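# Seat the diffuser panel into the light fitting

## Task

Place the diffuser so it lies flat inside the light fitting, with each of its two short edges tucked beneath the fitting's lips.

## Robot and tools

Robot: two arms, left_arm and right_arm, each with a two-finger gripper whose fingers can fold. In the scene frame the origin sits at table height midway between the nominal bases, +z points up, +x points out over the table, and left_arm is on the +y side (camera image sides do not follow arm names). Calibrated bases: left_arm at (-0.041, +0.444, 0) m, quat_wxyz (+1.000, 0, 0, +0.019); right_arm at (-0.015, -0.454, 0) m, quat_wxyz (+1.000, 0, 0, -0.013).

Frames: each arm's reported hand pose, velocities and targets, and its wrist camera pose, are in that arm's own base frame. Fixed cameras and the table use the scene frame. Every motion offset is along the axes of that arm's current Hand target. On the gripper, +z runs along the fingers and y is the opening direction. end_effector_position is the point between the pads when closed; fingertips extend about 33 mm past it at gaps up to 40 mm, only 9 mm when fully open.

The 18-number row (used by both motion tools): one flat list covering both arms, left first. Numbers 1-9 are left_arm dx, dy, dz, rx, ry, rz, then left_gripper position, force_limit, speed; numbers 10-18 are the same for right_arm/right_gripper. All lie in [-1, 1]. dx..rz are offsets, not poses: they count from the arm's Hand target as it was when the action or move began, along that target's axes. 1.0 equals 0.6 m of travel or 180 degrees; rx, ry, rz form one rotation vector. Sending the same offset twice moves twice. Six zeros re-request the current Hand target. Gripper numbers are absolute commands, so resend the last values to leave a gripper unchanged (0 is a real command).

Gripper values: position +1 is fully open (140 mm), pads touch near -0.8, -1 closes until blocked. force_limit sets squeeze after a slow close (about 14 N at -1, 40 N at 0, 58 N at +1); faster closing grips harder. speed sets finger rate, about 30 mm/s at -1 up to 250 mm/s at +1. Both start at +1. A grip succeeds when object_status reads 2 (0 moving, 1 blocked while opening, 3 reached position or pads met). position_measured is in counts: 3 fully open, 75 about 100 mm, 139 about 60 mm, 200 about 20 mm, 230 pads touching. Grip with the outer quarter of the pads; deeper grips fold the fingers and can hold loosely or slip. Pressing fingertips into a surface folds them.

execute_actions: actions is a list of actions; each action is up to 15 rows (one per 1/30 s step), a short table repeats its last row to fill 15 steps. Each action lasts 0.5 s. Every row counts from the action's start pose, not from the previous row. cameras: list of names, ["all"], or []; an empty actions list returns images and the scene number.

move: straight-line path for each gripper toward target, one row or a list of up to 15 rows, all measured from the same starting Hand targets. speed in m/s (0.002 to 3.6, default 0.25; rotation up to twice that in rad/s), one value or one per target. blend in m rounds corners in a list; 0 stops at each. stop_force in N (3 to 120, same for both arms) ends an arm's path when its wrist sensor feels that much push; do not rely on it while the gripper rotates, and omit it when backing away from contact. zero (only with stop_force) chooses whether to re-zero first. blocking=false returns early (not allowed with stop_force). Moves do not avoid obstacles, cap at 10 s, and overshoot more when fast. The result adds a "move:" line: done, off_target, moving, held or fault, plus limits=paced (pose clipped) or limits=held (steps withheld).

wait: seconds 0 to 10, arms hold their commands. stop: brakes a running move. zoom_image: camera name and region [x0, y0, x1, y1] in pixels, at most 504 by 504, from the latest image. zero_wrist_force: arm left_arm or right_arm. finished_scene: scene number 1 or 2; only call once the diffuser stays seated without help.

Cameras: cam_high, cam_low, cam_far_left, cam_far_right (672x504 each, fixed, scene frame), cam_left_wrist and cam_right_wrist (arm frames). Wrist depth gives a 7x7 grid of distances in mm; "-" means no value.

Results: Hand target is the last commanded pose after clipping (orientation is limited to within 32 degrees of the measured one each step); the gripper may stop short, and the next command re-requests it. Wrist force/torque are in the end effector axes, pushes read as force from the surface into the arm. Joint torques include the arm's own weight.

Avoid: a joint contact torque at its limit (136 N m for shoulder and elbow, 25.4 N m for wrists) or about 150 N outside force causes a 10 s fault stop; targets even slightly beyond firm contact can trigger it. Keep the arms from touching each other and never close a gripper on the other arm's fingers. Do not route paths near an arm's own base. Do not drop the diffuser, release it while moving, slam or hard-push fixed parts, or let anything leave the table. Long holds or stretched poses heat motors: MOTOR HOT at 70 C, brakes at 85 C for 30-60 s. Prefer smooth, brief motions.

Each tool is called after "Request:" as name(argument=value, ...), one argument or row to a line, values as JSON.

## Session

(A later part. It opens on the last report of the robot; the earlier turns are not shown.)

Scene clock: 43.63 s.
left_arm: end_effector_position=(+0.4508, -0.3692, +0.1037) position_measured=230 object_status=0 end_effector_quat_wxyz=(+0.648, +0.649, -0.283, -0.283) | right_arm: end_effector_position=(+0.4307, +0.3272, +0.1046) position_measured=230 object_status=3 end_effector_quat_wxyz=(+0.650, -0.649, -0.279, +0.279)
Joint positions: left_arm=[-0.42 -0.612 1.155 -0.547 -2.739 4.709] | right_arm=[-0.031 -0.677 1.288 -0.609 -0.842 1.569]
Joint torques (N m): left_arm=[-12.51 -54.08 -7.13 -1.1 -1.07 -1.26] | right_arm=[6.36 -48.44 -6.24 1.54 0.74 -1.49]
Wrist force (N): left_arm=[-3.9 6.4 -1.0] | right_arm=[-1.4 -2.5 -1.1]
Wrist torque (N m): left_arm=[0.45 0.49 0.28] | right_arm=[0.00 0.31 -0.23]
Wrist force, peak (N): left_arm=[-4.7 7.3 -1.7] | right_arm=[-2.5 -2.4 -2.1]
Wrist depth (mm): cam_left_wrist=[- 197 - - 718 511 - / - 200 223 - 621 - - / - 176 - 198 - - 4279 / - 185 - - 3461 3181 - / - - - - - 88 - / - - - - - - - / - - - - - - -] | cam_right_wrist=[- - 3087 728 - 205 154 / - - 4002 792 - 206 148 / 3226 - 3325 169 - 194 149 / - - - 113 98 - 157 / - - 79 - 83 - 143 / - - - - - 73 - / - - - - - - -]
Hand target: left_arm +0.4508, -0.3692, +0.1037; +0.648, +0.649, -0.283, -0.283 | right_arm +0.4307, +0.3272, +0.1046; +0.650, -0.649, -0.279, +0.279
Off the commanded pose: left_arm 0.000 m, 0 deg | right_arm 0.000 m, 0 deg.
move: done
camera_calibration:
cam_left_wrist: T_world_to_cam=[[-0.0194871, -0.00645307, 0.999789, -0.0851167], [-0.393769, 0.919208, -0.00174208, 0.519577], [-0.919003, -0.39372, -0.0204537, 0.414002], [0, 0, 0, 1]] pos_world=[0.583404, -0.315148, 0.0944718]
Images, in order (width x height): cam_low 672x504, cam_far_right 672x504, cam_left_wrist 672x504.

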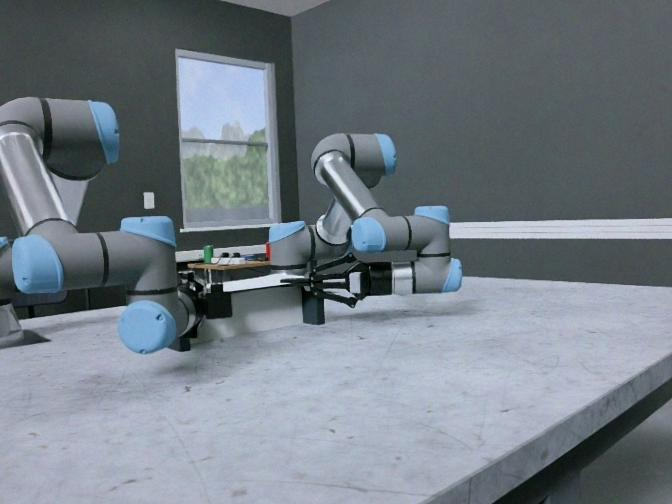

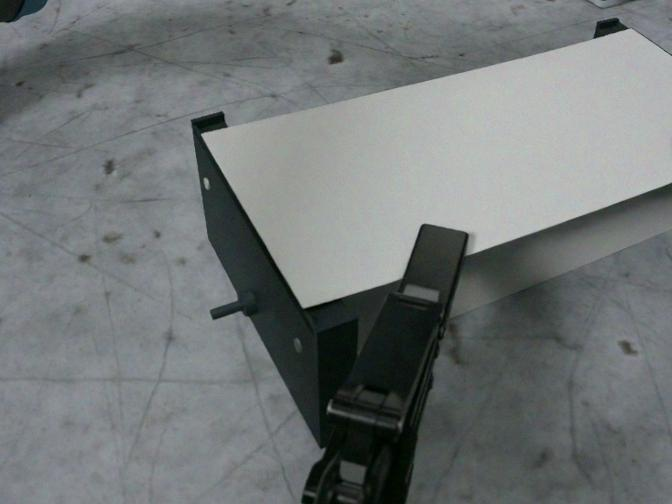

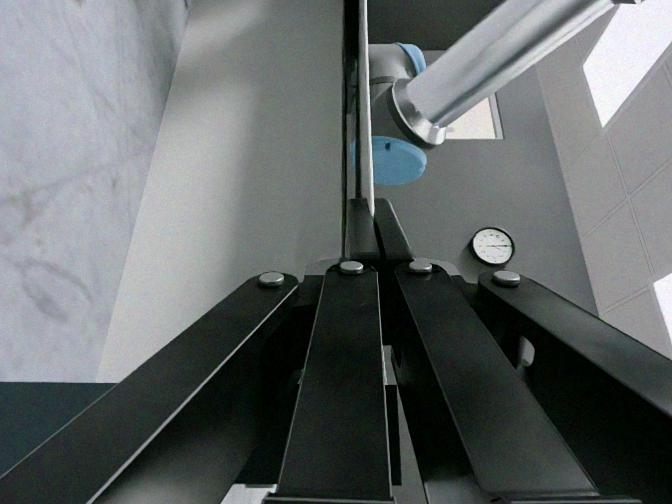

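Request:
move(
  target=[
    [0,0,0,0,0,0,-0.55,0,-0.2,0,0,0,0,0,0,-0.55,0,-0.2],
    [0.0232,0,0.0102,0,-0.1389,0,-0.55,0,-0.2,0.0232,0,0.0102,0,-0.1389,0,-0.55,0,-0.2],
    [0.0232,0,0.0102,0,-0.1389,0,-1,0,-1,0.0232,0,0.0102,0,-0.1389,0,-1,0,-1],
  ],
  speed=0.25,
  cameras=["cam_high","cam_low","cam_far_right","cam_left_wrist","cam_right_wrist"],
)

Scene clock: 52.30 s.
left_arm: end_effector_position=(+0.4558, -0.3835, +0.1037) position_measured=230 object_status=0 end_effector_quat_wxyz=(+0.571, +0.572, -0.416, -0.416) | right_arm: end_effector_position=(+0.4359, +0.3415, +0.1046) position_measured=230 object_status=0 end_effector_quat_wxyz=(+0.574, -0.574, -0.413, +0.413)
Joint positions: left_arm=[-0.532 -0.276 0.467 -0.193 -2.415 4.71] | right_arm=[0.147 -0.417 0.756 -0.338 -1.101 1.57]
Joint torques (N m): left_arm=[-15.4 -53.68 -26.81 0.83 1.14 1.67] | right_arm=[7.71 -50.34 -30.24 3 -0.83 -1.99]
Wrist force (N): left_arm=[-3.7 2.9 -0.2] | right_arm=[-2.3 -0.9 -1.7]
Wrist torque (N m): left_arm=[0.31 0.40 0.29] | right_arm=[0.00 0.43 -0.12]
Wrist force, peak (N): left_arm=[-4.0 6.6 -0.8] | right_arm=[-1.5 -2.8 -1.5]
Wrist depth (mm): cam_left_wrist=[- 185 - 186 597 - - / - 188 - 188 3269 - - / 149 174 - - 3566 - - / - - 185 - 111 3057 - / - - - - - 89 - / - - - - - - - / - - - - - - -] | cam_right_wrist=[- 3132 3275 204 - - 154 / - 3431 3792 206 - - 148 / - 3486 2844 210 196 192 149 / - - - 113 102 193 156 / 2078 - 79 - 83 89 143 / - - - - - 73 - / - - - - - - -]
Hand target: left_arm +0.4558, -0.3835, +0.1037; +0.571, +0.572, -0.416, -0.416 | right_arm +0.4359, +0.3415, +0.1046; +0.574, -0.574, -0.413, +0.413
Off the commanded pose: left_arm 0.000 m, 0 deg | right_arm 0.000 m, 0 deg.
move: done
camera_calibration:
cam_left_wrist: T_world_to_cam=[[-0.0200072, 0.00187277, 0.999798, -0.0816415], [0.0316243, 0.999499, -0.00123937, 0.371508], [-0.9993, 0.0315931, -0.0200564, 0.612599], [0, 0, 0, 1]] pos_world=[0.598788, -0.390523, 0.0943719]
cam_right_wrist: T_world_to_cam=[[0.029912, -0.0258601, -0.999218, 0.107117], [0.0224839, -0.999395, 0.0265377, 0.328818], [-0.9993, -0.0232601, -0.0293125, 0.590865], [0, 0, 0, 1]] pos_world=[0.579854, 0.345132, 0.115627]
Images, in order (width x height): cam_high 672x504, cam_low 672x504, cam_far_right 672x504, cam_left_wrist 672x504, cam_right_wrist 672x504.

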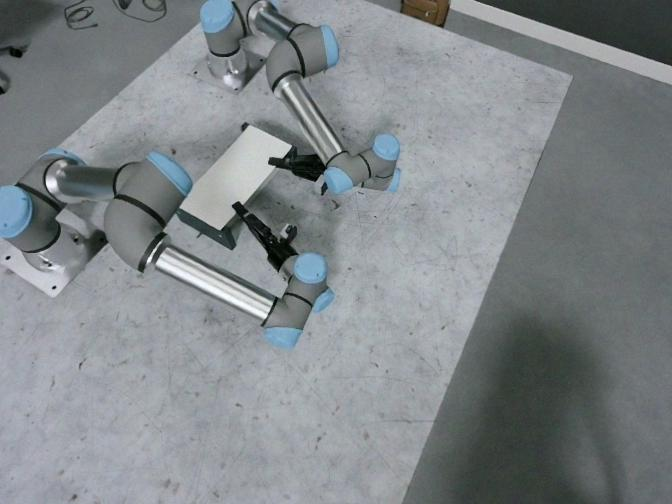

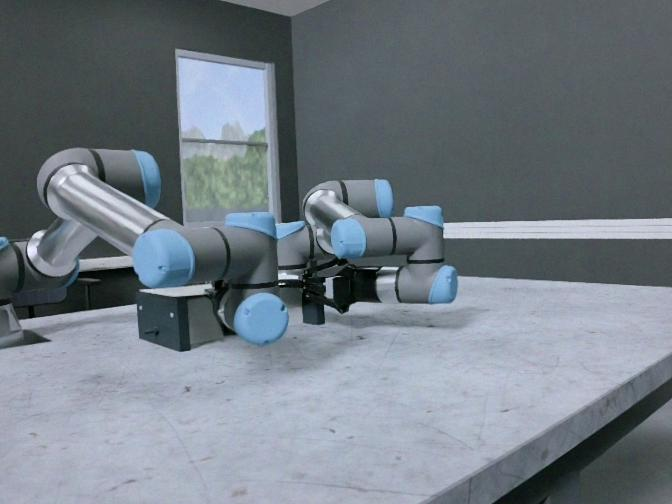

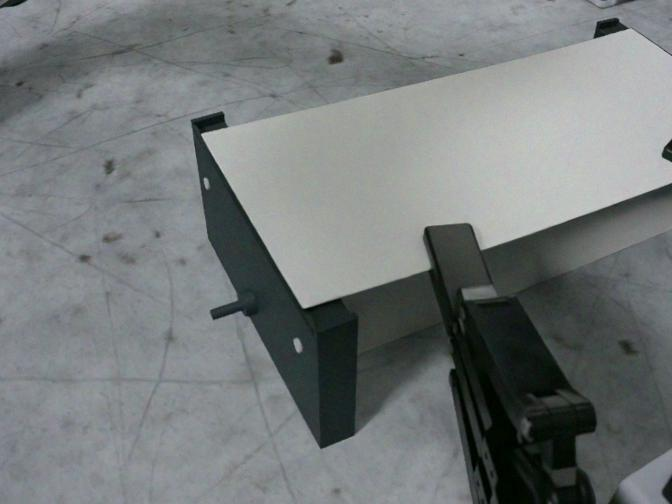

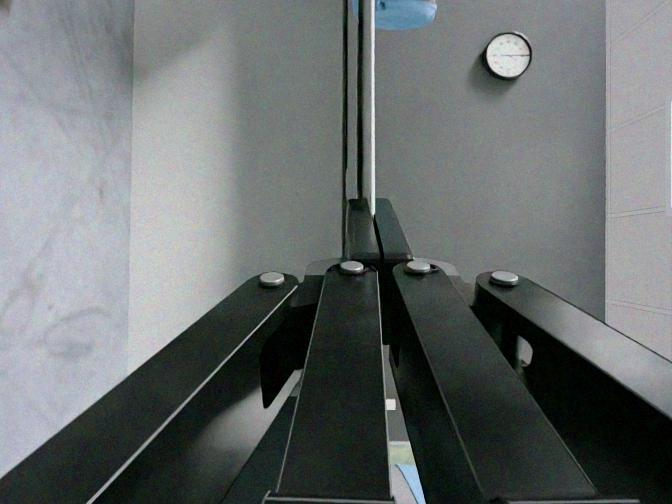

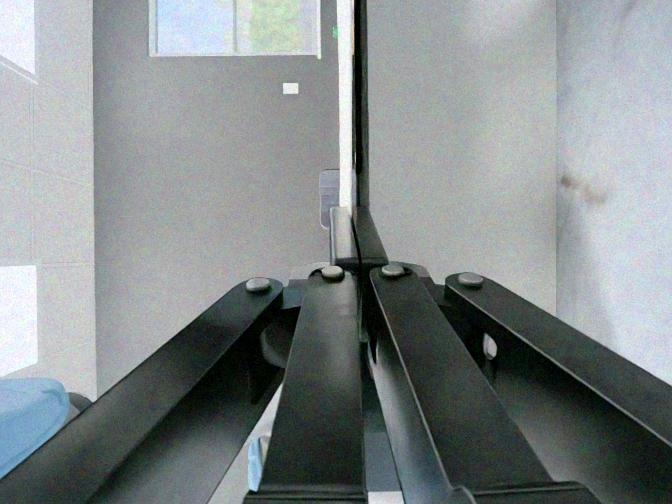

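Request:
move(
  target=[0.0051,0.0772,0.0021,-0.0477,0,0.118,-1,0,-1,0.0051,-0.0783,0.0016,0.0393,0,-0.1211,-1,0,-1],
  speed=0.08,
  cameras=["all"],
)

Scene clock: 55.03 s.
left_arm: end_effector_position=(+0.4555, -0.3849, +0.1230) position_measured=230 object_status=3 end_effector_quat_wxyz=(+0.619, +0.521, -0.446, -0.383) | right_arm: end_effector_position=(+0.4359, +0.3430, +0.1277) position_measured=230 object_status=3 end_effector_quat_wxyz=(+0.628, -0.515, -0.452, +0.370)
Joint positions: left_arm=[-0.535 -0.22 0.352 -0.042 -2.412 4.933] | right_arm=[0.151 -0.395 0.7 -0.237 -1.103 1.351]
Joint torques (N m): left_arm=[1.12 -68.62 -10.08 -0.38 -6.24 -2.2] | right_arm=[13.46 -51.13 -32.71 4.91 4.41 -1.99]
Wrist force (N): left_arm=[-17.9 2.8 -6.4] | right_arm=[-17.6 -1.4 -4.8]
Wrist torque (N m): left_arm=[0.21 -0.06 0.53] | right_arm=[0.08 -0.32 -0.01]
Wrist force, peak (N): left_arm=[-18.7 3.7 -6.7] | right_arm=[-18.0 -2.1 -6.0]
Wrist depth (mm): cam_left_wrist=[- - 3057 302 4203 - - / - 187 - - - - - / 179 - 185 - - - - / 182 186 - - 109 - - / - 185 - - - 88 - / - - - - - - - / - - - - - - -] | cam_right_wrist=[- - 3275 3132 204 191 190 / - - - 3543 - - 183 / - 4002 - 2636 - 194 178 / - 3486 - 113 98 - 172 / 260 - 79 - 84 - 169 / - - - - - 73 - / - - - - - - -]
Hand target: left_arm +0.4556, -0.3849, +0.1230; +0.619, +0.521, -0.446, -0.383 (not the last commanded pose) | right_arm +0.4359, +0.3430, +0.1278; +0.628, -0.515, -0.452, +0.370 (not the last commanded pose)
Off the commanded pose: left_arm 0.027 m, 13 deg | right_arm 0.024 m, 12 deg.
move: held (left_arm; a check stopped the path), off_target (right_arm; braked when a check withheld steps of left_arm); limits=held
pose unreachable (left arm): on one or more control steps of this call, first in action 0 (counted from 0), this arm could not follow its commanded pose, so it was not sent that pose on those steps. It may still have moved: this result reports where it is.
cause: moving toward the commanded pose would bring two parts of the arm too close to each other (its gripper and another part of the arm, with joints 4 (wrist 1) to 6 (wrist 3) between them, 4 mm apart when it was first held).
camera_calibration:
cam_left_wrist: T_world_to_cam=[[-0.00959028, 0.166403, 0.986011, -0.0406491], [0.0297814, 0.985667, -0.166055, 0.38875], [-0.99951, 0.0277722, -0.0144085, 0.610656], [0, 0, 0, 1]] pos_world=[0.59839, -0.393373, 0.113433]
cam_right_wrist: T_world_to_cam=[[0.0317919, 0.170324, -0.984875, 0.060344], [0.0226104, -0.985244, -0.169658, 0.349933], [-0.999239, -0.0168746, -0.0351739, 0.59013], [0, 0, 0, 1]] pos_world=[0.57985, 0.344449, 0.139557]

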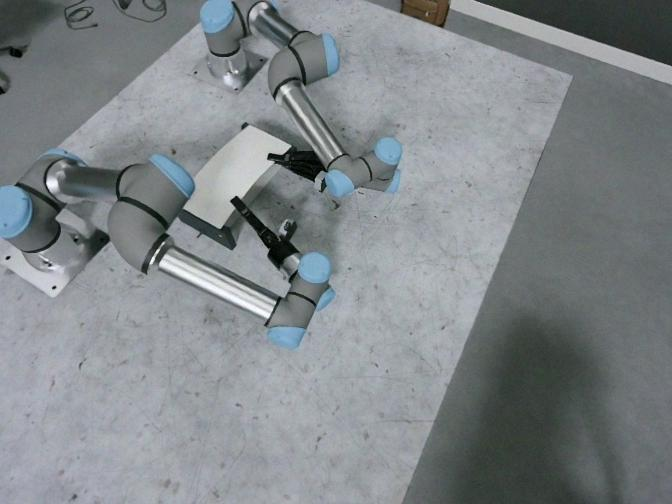

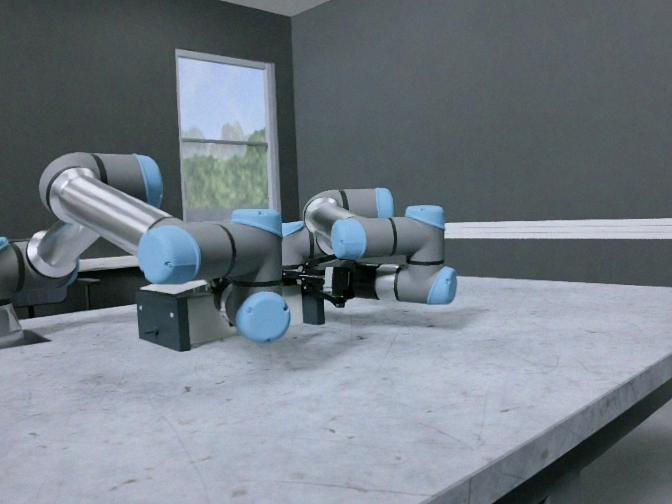

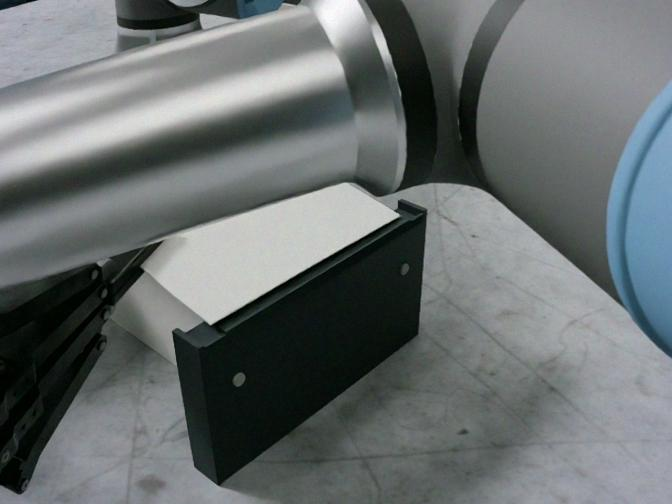

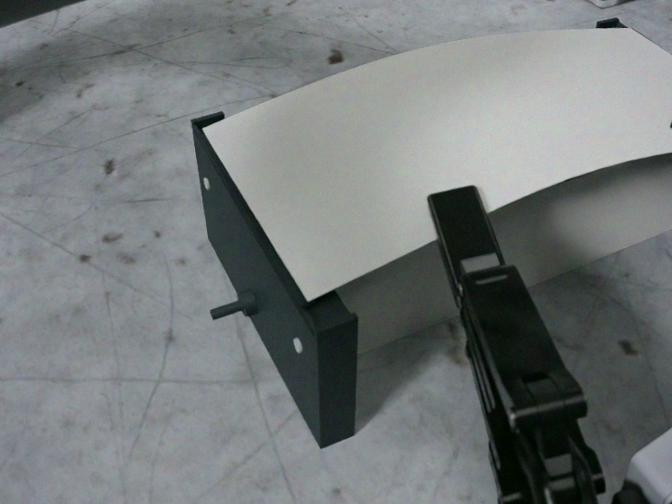

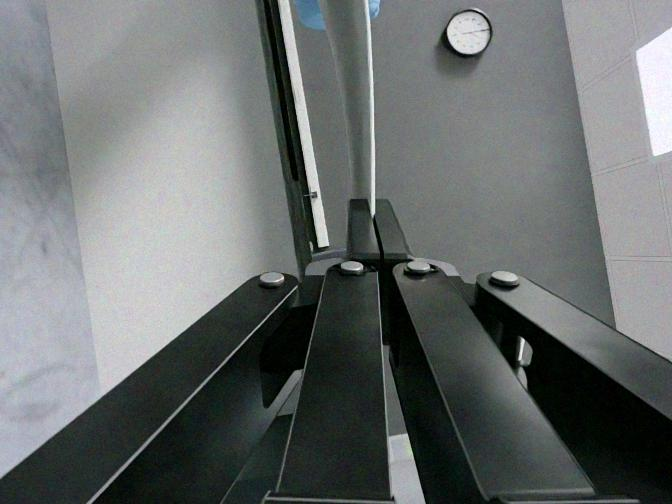

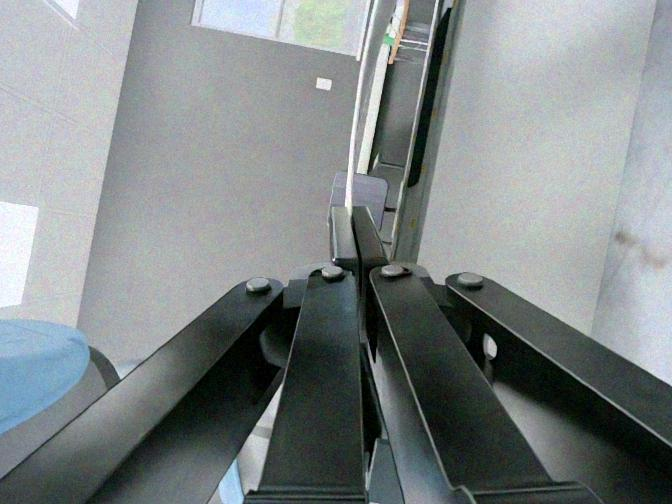

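Request:
move(
  target=[
    [-0.007,-0.0313,-0.003,0.0205,0,-0.0508,-1,0,-1,-0.0095,0.0373,-0.0032,-0.0187,0,0.0575,-1,0,-1],
    [-0.007,-0.0313,-0.003,0.0205,0,-0.0508,-0.55,0,-0.2,-0.0095,0.0373,-0.0032,-0.0187,0,0.0575,-0.55,0,-0.2],
  ],
  speed=0.12,
)

Request:
move(
  target=[
    [0,0,-0.15,0,0,0,-0.55,0,-0.2,0,0,-0.15,0,0,0,-0.55,0,-0.2],
    [0,0,-0.15,0,0,-0.5,-0.55,0,-0.2,0,0,-0.15,0,0,0.5,-0.55,0,-0.2],
    [0,0,-0.15,0,0,-0.99,-0.55,0,-0.2,0,0,-0.15,0,0,0.99,-0.55,0,-0.2],
  ],
  speed=[0.2,0.6,0.6],
  blend=[0.01,0.01,0],
  cameras=["all"],
)

Scene clock: 58.93 s.
left_arm: end_effector_position=(+0.4558, -0.3835, +0.1037) position_measured=199 object_status=0 end_effector_quat_wxyz=(+0.569, +0.575, -0.415, -0.417) | right_arm: end_effector_position=(+0.4360, +0.3415, +0.1046) position_measured=199 object_status=3 end_effector_quat_wxyz=(+0.576, -0.572, -0.415, +0.411)
Joint positions: left_arm=[-0.532 -0.281 0.475 -0.201 -2.416 4.701] | right_arm=[0.147 -0.415 0.753 -0.336 -1.101 1.561]
Joint torques (N m): left_arm=[11.28 -67.37 -8.32 -0.22 -1.01 -1.93] | right_arm=[-12.37 -67.29 -8.58 -0.07 -0.31 1.29]
Wrist force (N): left_arm=[-3.3 0.3 0.2] | right_arm=[-0.3 -0.5 -0.7]
Wrist torque (N m): left_arm=[0.26 0.48 0.54] | right_arm=[-0.08 0.11 -0.44]
Wrist force, peak (N): left_arm=[-17.8 3.6 -6.8] | right_arm=[-17.8 -1.3 -4.9]
Wrist depth (mm): cam_left_wrist=[- 184 189 188 647 3315 3017 / 148 182 - 189 - 3411 3224 / 148 - - - - - - / - 175 - 110 115 - - / - - - 146 - 93 - / - - - - - - - / - - - 128 - - -] | cam_right_wrist=[- 2636 3726 - 189 - 154 / - 4002 - - - 192 148 / - 2668 4803 193 194 - 149 / - 3930 - 154 122 - 156 / - 79 91 - 78 89 136 / - - - - - - - / - - - - - - -]
Hand target: left_arm +0.4558, -0.3835, +0.1037; +0.569, +0.575, -0.415, -0.417 | right_arm +0.4360, +0.3415, +0.1046; +0.576, -0.572, -0.415, +0.411
Off the commanded pose: left_arm 0.000 m, 0 deg | right_arm 0.000 m, 0 deg.
move: done

Scene clock: 62.93 s.
left_arm: end_effector_position=(+0.5399, -0.3554, +0.1040) position_measured=199 object_status=3 end_effector_quat_wxyz=(-0.336, +0.400, +0.631, -0.574) | right_arm: end_effector_position=(+0.5196, +0.3125, +0.1043) position_measured=199 object_status=3 end_effector_quat_wxyz=(-0.375, -0.412, +0.589, +0.585)
Joint positions: left_arm=[-0.416 -0.109 0.035 -0.109 -2.453 1.464] | right_arm=[0.075 -0.081 0.035 0.007 -1.105 4.689]
Joint torques (N m): left_arm=[-8.29 -56.86 -28.11 2.79 -1.77 -1.61] | right_arm=[8.14 -53.43 -31.51 4.48 -1.17 1.47]
Wrist force (N): left_arm=[0.4 -0.8 1.7] | right_arm=[0.5 2.4 1.0]
Wrist torque (N m): left_arm=[0.02 -0.35 -0.20] | right_arm=[0.59 -0.06 -0.31]
Wrist force, peak (N): left_arm=[-3.8 0.9 -1.1] | right_arm=[-0.5 3.1 0.6]
Wrist depth (mm): cam_left_wrist=[2737 - 3621 158 154 - 159 / - - - 213 - 216 158 / - - 750 - 297 221 154 / - 5604 4803 109 120 226 170 / - - - - - 92 151 / - - - - - - - / - - - - - - -] | cam_right_wrist=[141 171 181 174 - 3663 3178 / 143 181 - 247 - 4411 - / - 195 - 272 4598 3859 - / 146 197 279 155 125 - - / 140 85 91 - 78 89 - / - - - - - - - / - - - - - - -]
Hand target: left_arm +0.5415, -0.3557, +0.1041; -0.408, +0.424, +0.568, -0.576 | right_arm +0.5213, +0.3130, +0.1044; -0.402, -0.424, +0.565, +0.583
Off the commanded pose: left_arm 0.002 m, 11 deg | right_arm 0.002 m, 4 deg.
elbow stopped short (left arm): the move would have taken joint 3 (elbow) straighter than the controller allows.
elbow stopped short (right arm): the move would have taken joint 3 (elbow) straighter than the controller allows.
move: off_target (left_arm, right_arm)
camera_calibration:
cam_left_wrist: T_world_to_cam=[[0.107774, 0.00582311, -0.994158, 0.0594056], [0.72419, -0.685565, 0.0744921, -0.639952], [-0.681126, -0.727988, -0.0781033, 0.260096], [0, 0, 0, 1]] pos_world=[0.634203, -0.249727, 0.127044]
cam_right_wrist: T_world_to_cam=[[-0.00703326, -0.0240142, 0.999687, -0.0862772], [0.671259, 0.740881, 0.0225198, -0.582567], [-0.74119, 0.671207, 0.0109089, 0.318453], [0, 0, 0, 1]] pos_world=[0.626481, 0.215793, 0.0958956]

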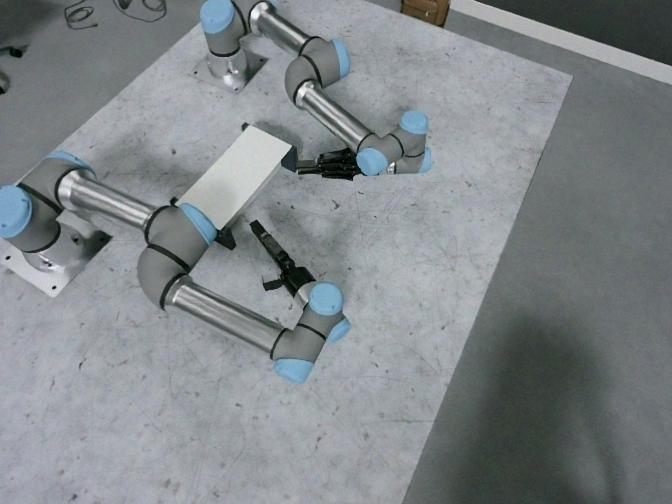

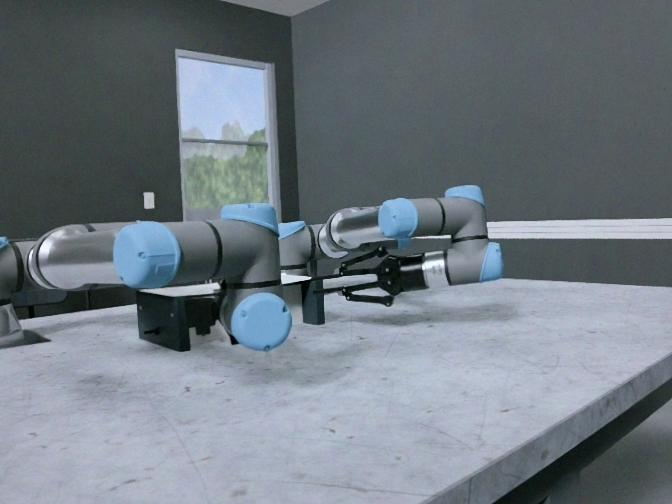

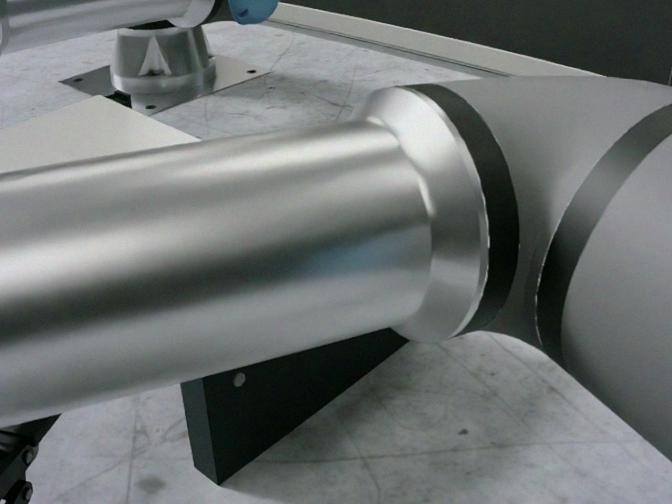

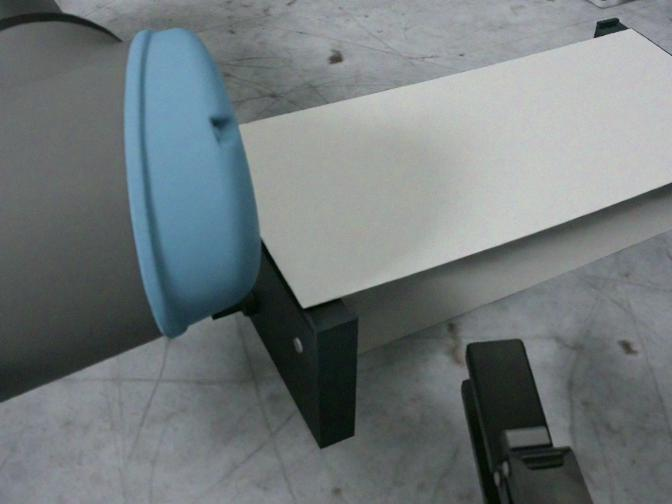

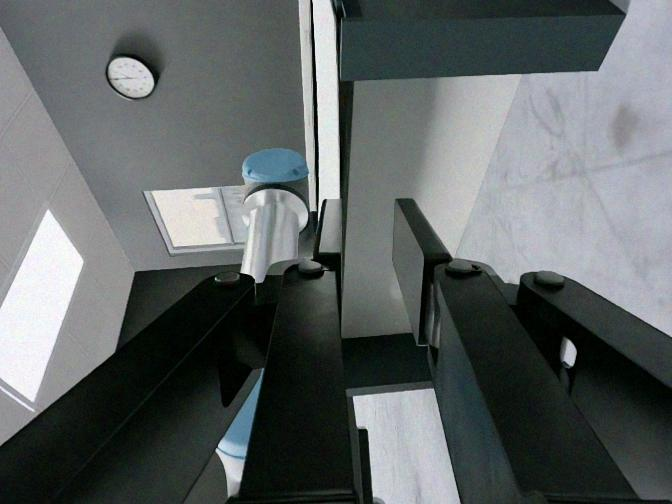

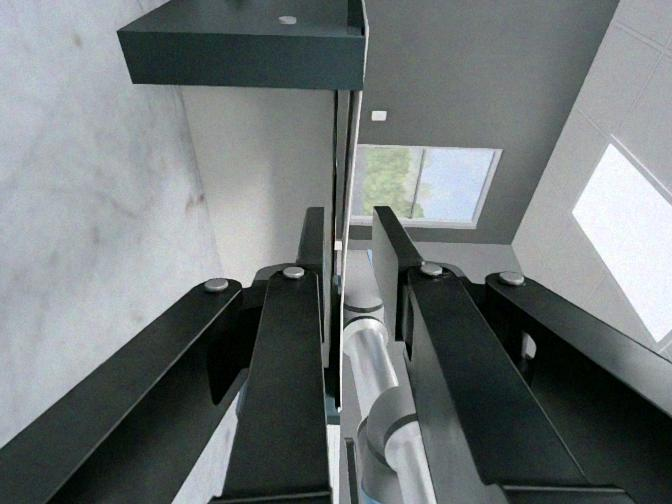

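Request:
move(
  target=[
    [0,0,0.15,0.001,0,-0.008,-0.55,0,-0.2,0,0,0.15,0.001,0,0.013,-0.55,0,-0.2],
    [0,0,0.15,0.001,0,-0.008,-1,0,-1,0,0,0.15,0.001,0,0.013,-1,0,-1],
  ],
  speed=0.15,
  cameras=["cam_far_right","cam_left_wrist","cam_right_wrist"],
)

Scene clock: 66.67 s.
left_arm: end_effector_position=(+0.4558, -0.3835, +0.1037) position_measured=230 object_status=0 end_effector_quat_wxyz=(-0.416, +0.416, +0.572, -0.571) | right_arm: end_effector_position=(+0.4360, +0.3415, +0.1046) position_measured=230 object_status=0 end_effector_quat_wxyz=(-0.413, -0.413, +0.574, +0.573)
Joint positions: left_arm=[-0.532 -0.278 0.471 -0.195 -2.416 1.569] | right_arm=[0.147 -0.417 0.755 -0.339 -1.101 4.714]
Joint torques (N m): left_arm=[-14 -62.91 -8.58 -0.34 -1.16 -1.23] | right_arm=[-11.26 -67.19 -6.8 0.25 1.16 0.91]
Wrist force (N): left_arm=[1.7 -3.4 1.3] | right_arm=[1.6 2.7 0.9]
Wrist torque (N m): left_arm=[-0.02 -0.35 -0.39] | right_arm=[0.55 -0.04 -0.19]
Wrist force, peak (N): left_arm=[2.1 -4.0 1.5] | right_arm=[1.4 3.5 0.5]
Wrist depth (mm): cam_left_wrist=[- - 3566 - 85 83 86 / - - - - 93 - - / - 3097 5230 3566 170 - 157 / - - 3923 - 110 - 180 / - - - - - 89 - / - - - - - - - / - - - - - - -] | cam_right_wrist=[- - 92 94 2882 - - / - - 158 155 4156 3543 - / - 173 - 182 4156 - - / 147 176 - 113 3792 - - / 145 175 79 - 84 - - / - - - - - 73 - / - - - - - - -]
Hand target: left_arm +0.4558, -0.3835, +0.1037; -0.416, +0.416, +0.572, -0.571 | right_arm +0.4360, +0.3415, +0.1046; -0.413, -0.413, +0.574, +0.574
Off the commanded pose: left_arm 0.000 m, 0 deg | right_arm 0.000 m, 0 deg.
move: done
camera_calibration:
cam_left_wrist: T_world_to_cam=[[-0.0124718, -0.0130505, -0.999837, 0.116553], [0.610536, -0.791984, 0.00272178, -0.579779], [-0.79189, -0.610402, 0.0178453, 0.267969], [0, 0, 0, 1]] pos_world=[0.567632, -0.294086, 0.11333]
cam_right_wrist: T_world_to_cam=[[0.0400546, 0.0048266, 0.999186, -0.116883], [0.619923, 0.784139, -0.0286388, -0.534946], [-0.783639, 0.620566, 0.0284163, 0.270967], [0, 0, 0, 1]] pos_world=[0.548648, 0.251884, 0.0937673]
Images, in order (width x height): cam_far_right 672x504, cam_left_wrist 672x504, cam_right_wrist 672x504.

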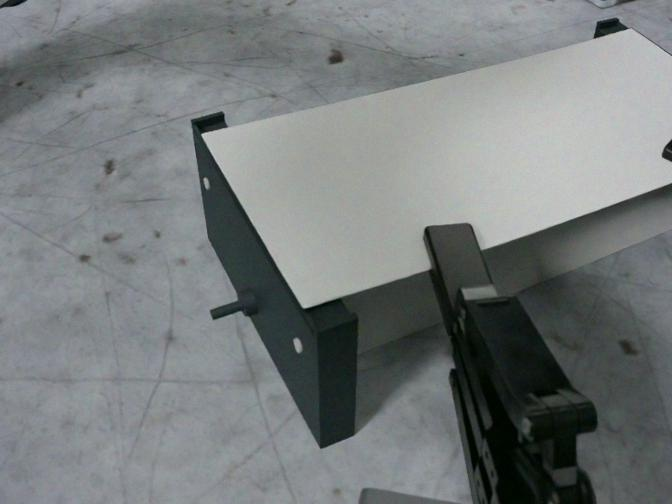

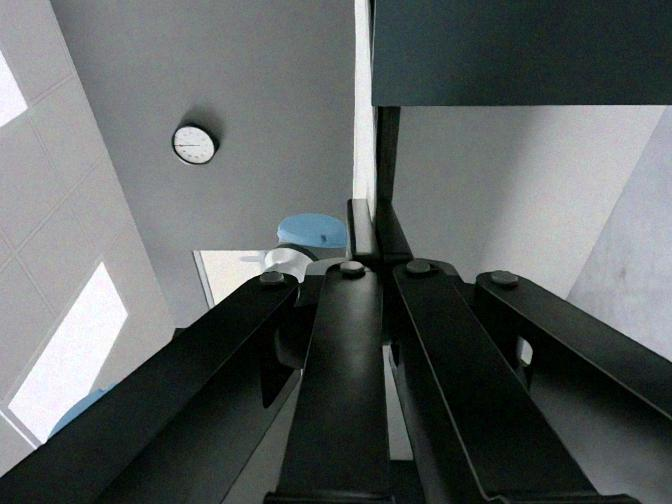

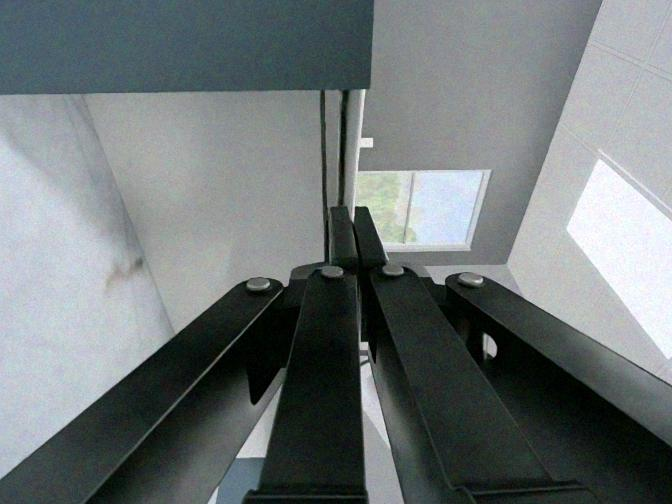

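Request:
move(
  target=[-0.0051,-0.0772,0.0021,0.0477,0,0.118,-1,0,-1,-0.0051,0.0783,0.0016,-0.0393,0,-0.1211,-1,0,-1],
  speed=0.1,
  cameras=["all"],
)

Scene clock: 68.57 s.
left_arm: end_effector_position=(+0.4556, -0.3848, +0.1229) position_measured=230 object_status=3 end_effector_quat_wxyz=(+0.383, -0.446, -0.522, +0.618) | right_arm: end_effector_position=(+0.4360, +0.3432, +0.1289) position_measured=230 object_status=3 end_effector_quat_wxyz=(-0.368, -0.454, +0.513, +0.629)
Joint positions: left_arm=[-0.535 -0.225 0.36 -0.049 -2.414 1.788] | right_arm=[0.151 -0.394 0.697 -0.232 -1.103 4.486]
Joint torques (N m): left_arm=[2.17 -67.34 -7.73 -0.55 -6.27 -2.07] | right_arm=[13.85 -49.62 -31.59 5.2 4.46 -2]
Wrist force (N): left_arm=[15.3 -4.9 -5.1] | right_arm=[16.0 4.1 -2.5]
Wrist torque (N m): left_arm=[0.00 0.06 -0.16] | right_arm=[0.43 0.66 0.02]
Wrist force, peak (N): left_arm=[16.5 -4.9 -4.9] | right_arm=[17.3 3.6 -3.4]
Wrist depth (mm): cam_left_wrist=[- - - - 83 82 - / 2769 - - - 165 - - / 2531 - - - - - 174 / - - - - 114 - 184 / - - - - - 88 208 / - - - - - - - / - - - - - - -] | cam_right_wrist=[- 143 92 105 5403 - - / - 156 - 3044 - - - / 175 - - 3726 4002 - - / 188 - - 113 3792 - - / 199 - 79 - 83 - - / - - - - - 73 - / - - - - - - -]
Hand target: left_arm +0.4556, -0.3848, +0.1229; +0.383, -0.446, -0.522, +0.618 (not the last commanded pose) | right_arm +0.4360, +0.3432, +0.1289; -0.368, -0.454, +0.513, +0.629 (not the last commanded pose)
Off the commanded pose: left_arm 0.027 m, 14 deg | right_arm 0.023 m, 11 deg.
move: held (left_arm; a check stopped the path), off_target (right_arm; braked when a check withheld steps of left_arm); limits=held
pose unreachable (left arm): on one or more control steps of this call, first in action 0 (counted from 0), this arm could not follow its commanded pose, so it was not sent that pose on those steps. It may still have moved: this result reports where it is.
cause: moving toward the commanded pose would bring two parts of the arm too close to each other (its gripper and another part of the arm, with joints 4 (wrist 1) to 6 (wrist 3) between them, 5 mm apart when it was first held).
camera_calibration:
cam_left_wrist: T_world_to_cam=[[-0.0218164, -0.175561, -0.984227, 0.0754098], [0.612186, -0.780661, 0.12568, -0.592241], [-0.790412, -0.599788, 0.124507, 0.256856], [0, 0, 0, 1]] pos_world=[0.567229, -0.295042, 0.116673]
cam_right_wrist: T_world_to_cam=[[0.0381076, -0.199912, 0.979073, -0.0673741], [0.619843, 0.773242, 0.133759, -0.552813], [-0.7838, 0.601774, 0.15338, 0.259669], [0, 0, 0, 1]] pos_world=[0.548753, 0.257728, 0.10008]

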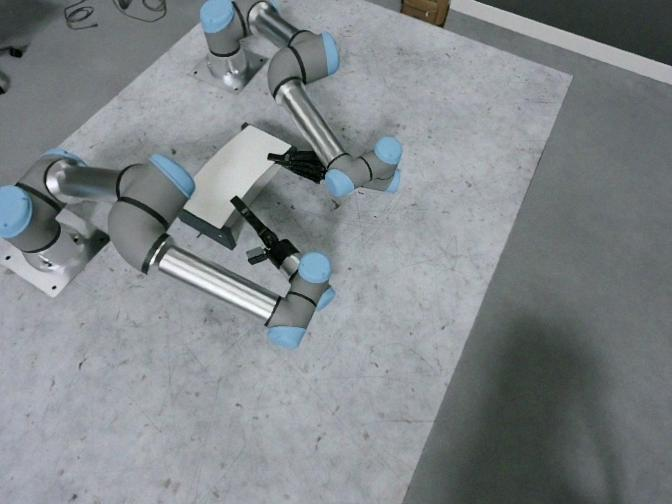

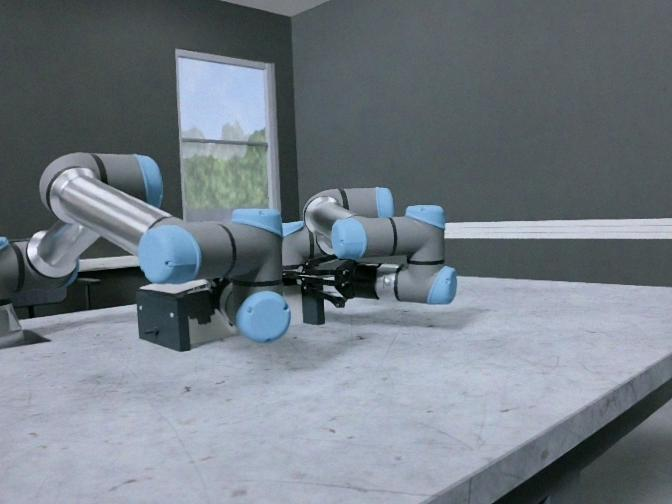

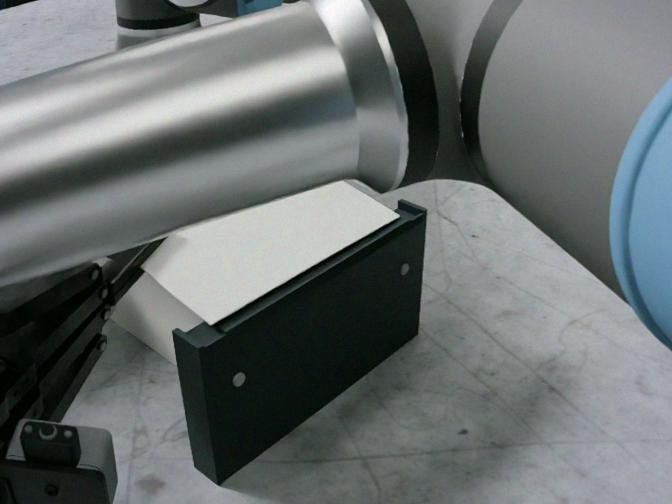

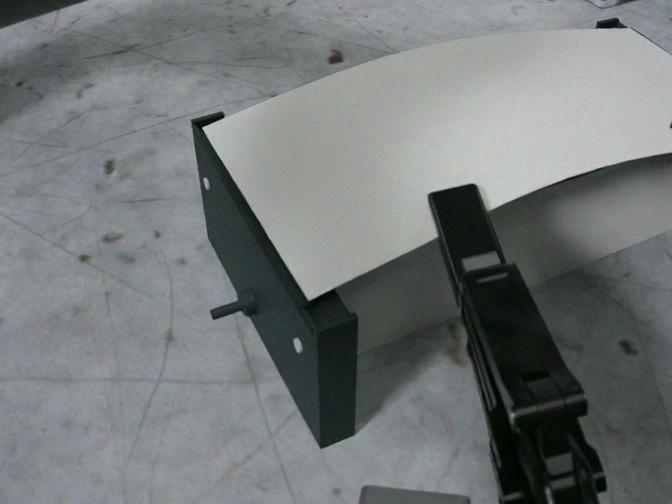

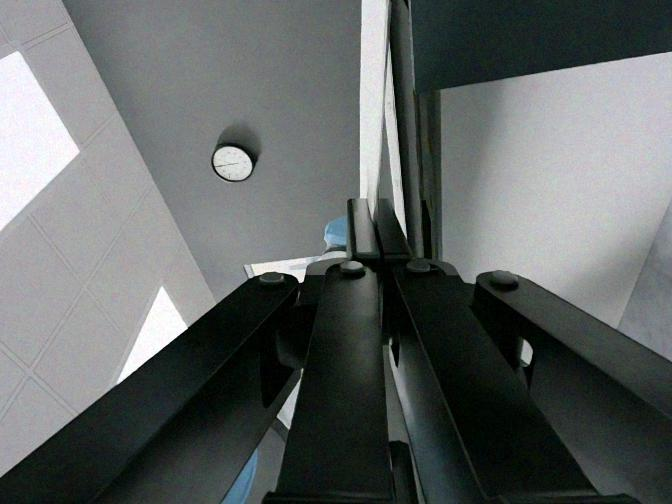

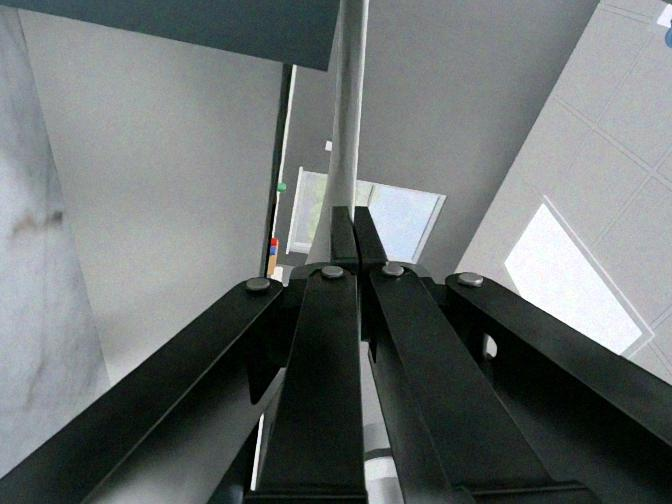

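Request:
move(
  target=[
    [0.007,0.0313,-0.003,-0.0197,0,-0.0487,-1,0,-1,0.0098,-0.039,-0.0033,0.0203,0,0.0627,-1,0,-1],
    [0.007,0.0313,-0.003,-0.0197,0,-0.0487,-0.55,0,-0.2,0.0098,-0.039,-0.0033,0.0203,0,0.0627,-0.55,0,-0.2],
  ],
  speed=0.12,
)

Request:
move(
  target=[
    [0.017,0,0.006,0,-0.1,0,-0.55,0,-0.2,0.017,0,0.006,0,-0.1,0,-0.55,0,-0.2],
    [0.017,0,0.006,0,-0.1,0,-1,0,-1,0.017,0,0.006,0,-0.1,0,-1,0,-1],
  ],
  speed=0.25,
)

Scene clock: 74.03 s.
left_arm: end_effector_position=(+0.4559, -0.3834, +0.1036) position_measured=199 object_status=0 end_effector_quat_wxyz=(-0.415, +0.416, +0.574, -0.571) | right_arm: end_effector_position=(+0.4360, +0.3419, +0.1047) position_measured=199 object_status=3 end_effector_quat_wxyz=(-0.413, -0.413, +0.574, +0.573)
Joint positions: left_arm=[-0.531 -0.282 0.478 -0.202 -2.417 1.566] | right_arm=[0.147 -0.417 0.754 -0.338 -1.1 4.715]
Joint torques (N m): left_arm=[11.27 -68.03 -7.92 -0.11 0.6 -2.12] | right_arm=[-8.89 -68.42 -7.24 -0.14 -0.24 1.33]
Wrist force (N): left_arm=[0.6 -1.0 1.9] | right_arm=[0.6 2.3 1.9]
Wrist torque (N m): left_arm=[-0.01 -0.45 -0.20] | right_arm=[0.59 -0.11 -0.30]
Wrist force, peak (N): left_arm=[15.7 -4.1 -4.7] | right_arm=[16.5 2.7 -3.1]
Wrist depth (mm): cam_left_wrist=[2242 - 3362 - 86 83 86 / 3097 - - - 92 - 149 / 2558 - 5740 - - 177 165 / - - 4526 110 120 184 171 / - - - - - 93 - / - - - - - - - / - - - - - - -] | cam_right_wrist=[- - 92 94 - - - / 148 - 158 161 3377 3431 - / - 164 180 3543 4503 - 3002 / 147 189 198 156 126 - 2702 / 138 91 91 - 78 89 - / - - - - - - - / - - - - - - -]
Hand target: left_arm +0.4559, -0.3833, +0.1036; -0.415, +0.416, +0.574, -0.571 | right_arm +0.4360, +0.3419, +0.1047; -0.413, -0.413, +0.574, +0.573
Off the commanded pose: left_arm 0.000 m, 0 deg | right_arm 0.000 m, 0 deg.
move: done

Scene clock: 76.60 s.
left_arm: end_effector_position=(+0.4493, -0.3748, +0.1036) position_measured=230 object_status=0 end_effector_quat_wxyz=(-0.320, +0.322, +0.631, -0.629) | right_arm: end_effector_position=(+0.4294, +0.3334, +0.1048) position_measured=230 object_status=0 end_effector_quat_wxyz=(-0.318, -0.318, +0.632, +0.631)
Joint positions: left_arm=[-0.451 -0.543 1.014 -0.479 -2.651 1.564] | right_arm=[0.022 -0.616 1.161 -0.546 -0.911 4.715]
Joint torques (N m): left_arm=[11.34 -55.66 -7.34 -0.83 -1.25 -1.13] | right_arm=[-11.13 -59.66 -5.54 0.27 1.23 0.8]
Wrist force (N): left_arm=[2.3 -5.1 1.2] | right_arm=[1.6 2.9 1.2]
Wrist torque (N m): left_arm=[-0.15 -0.45 -0.48] | right_arm=[0.65 -0.13 -0.13]
Wrist force, peak (N): left_arm=[2.1 -6.3 1.0] | right_arm=[1.4 3.7 1.1]
Wrist depth (mm): cam_left_wrist=[- 3411 - - - - 88 / - 3224 6035 - 80 - - / - 4903 654 - - 80 - / - 3678 603 - 106 95 - / 524 - - - - 89 - / - - - - - - - / - - - - - - -] | cam_right_wrist=[- 83 94 90 3226 3792 - / - 78 79 79 4078 - - / - 88 89 162 - 4238 - / 147 187 - 113 97 - - / 146 175 79 - 83 - - / - - - - - 73 - / - - - - - - -]
Hand target: left_arm +0.4493, -0.3748, +0.1036; -0.320, +0.322, +0.631, -0.629 | right_arm +0.4294, +0.3334, +0.1048; -0.318, -0.318, +0.632, +0.631
Off the commanded pose: left_arm 0.000 m, 0 deg | right_arm 0.000 m, 0 deg.
move: done


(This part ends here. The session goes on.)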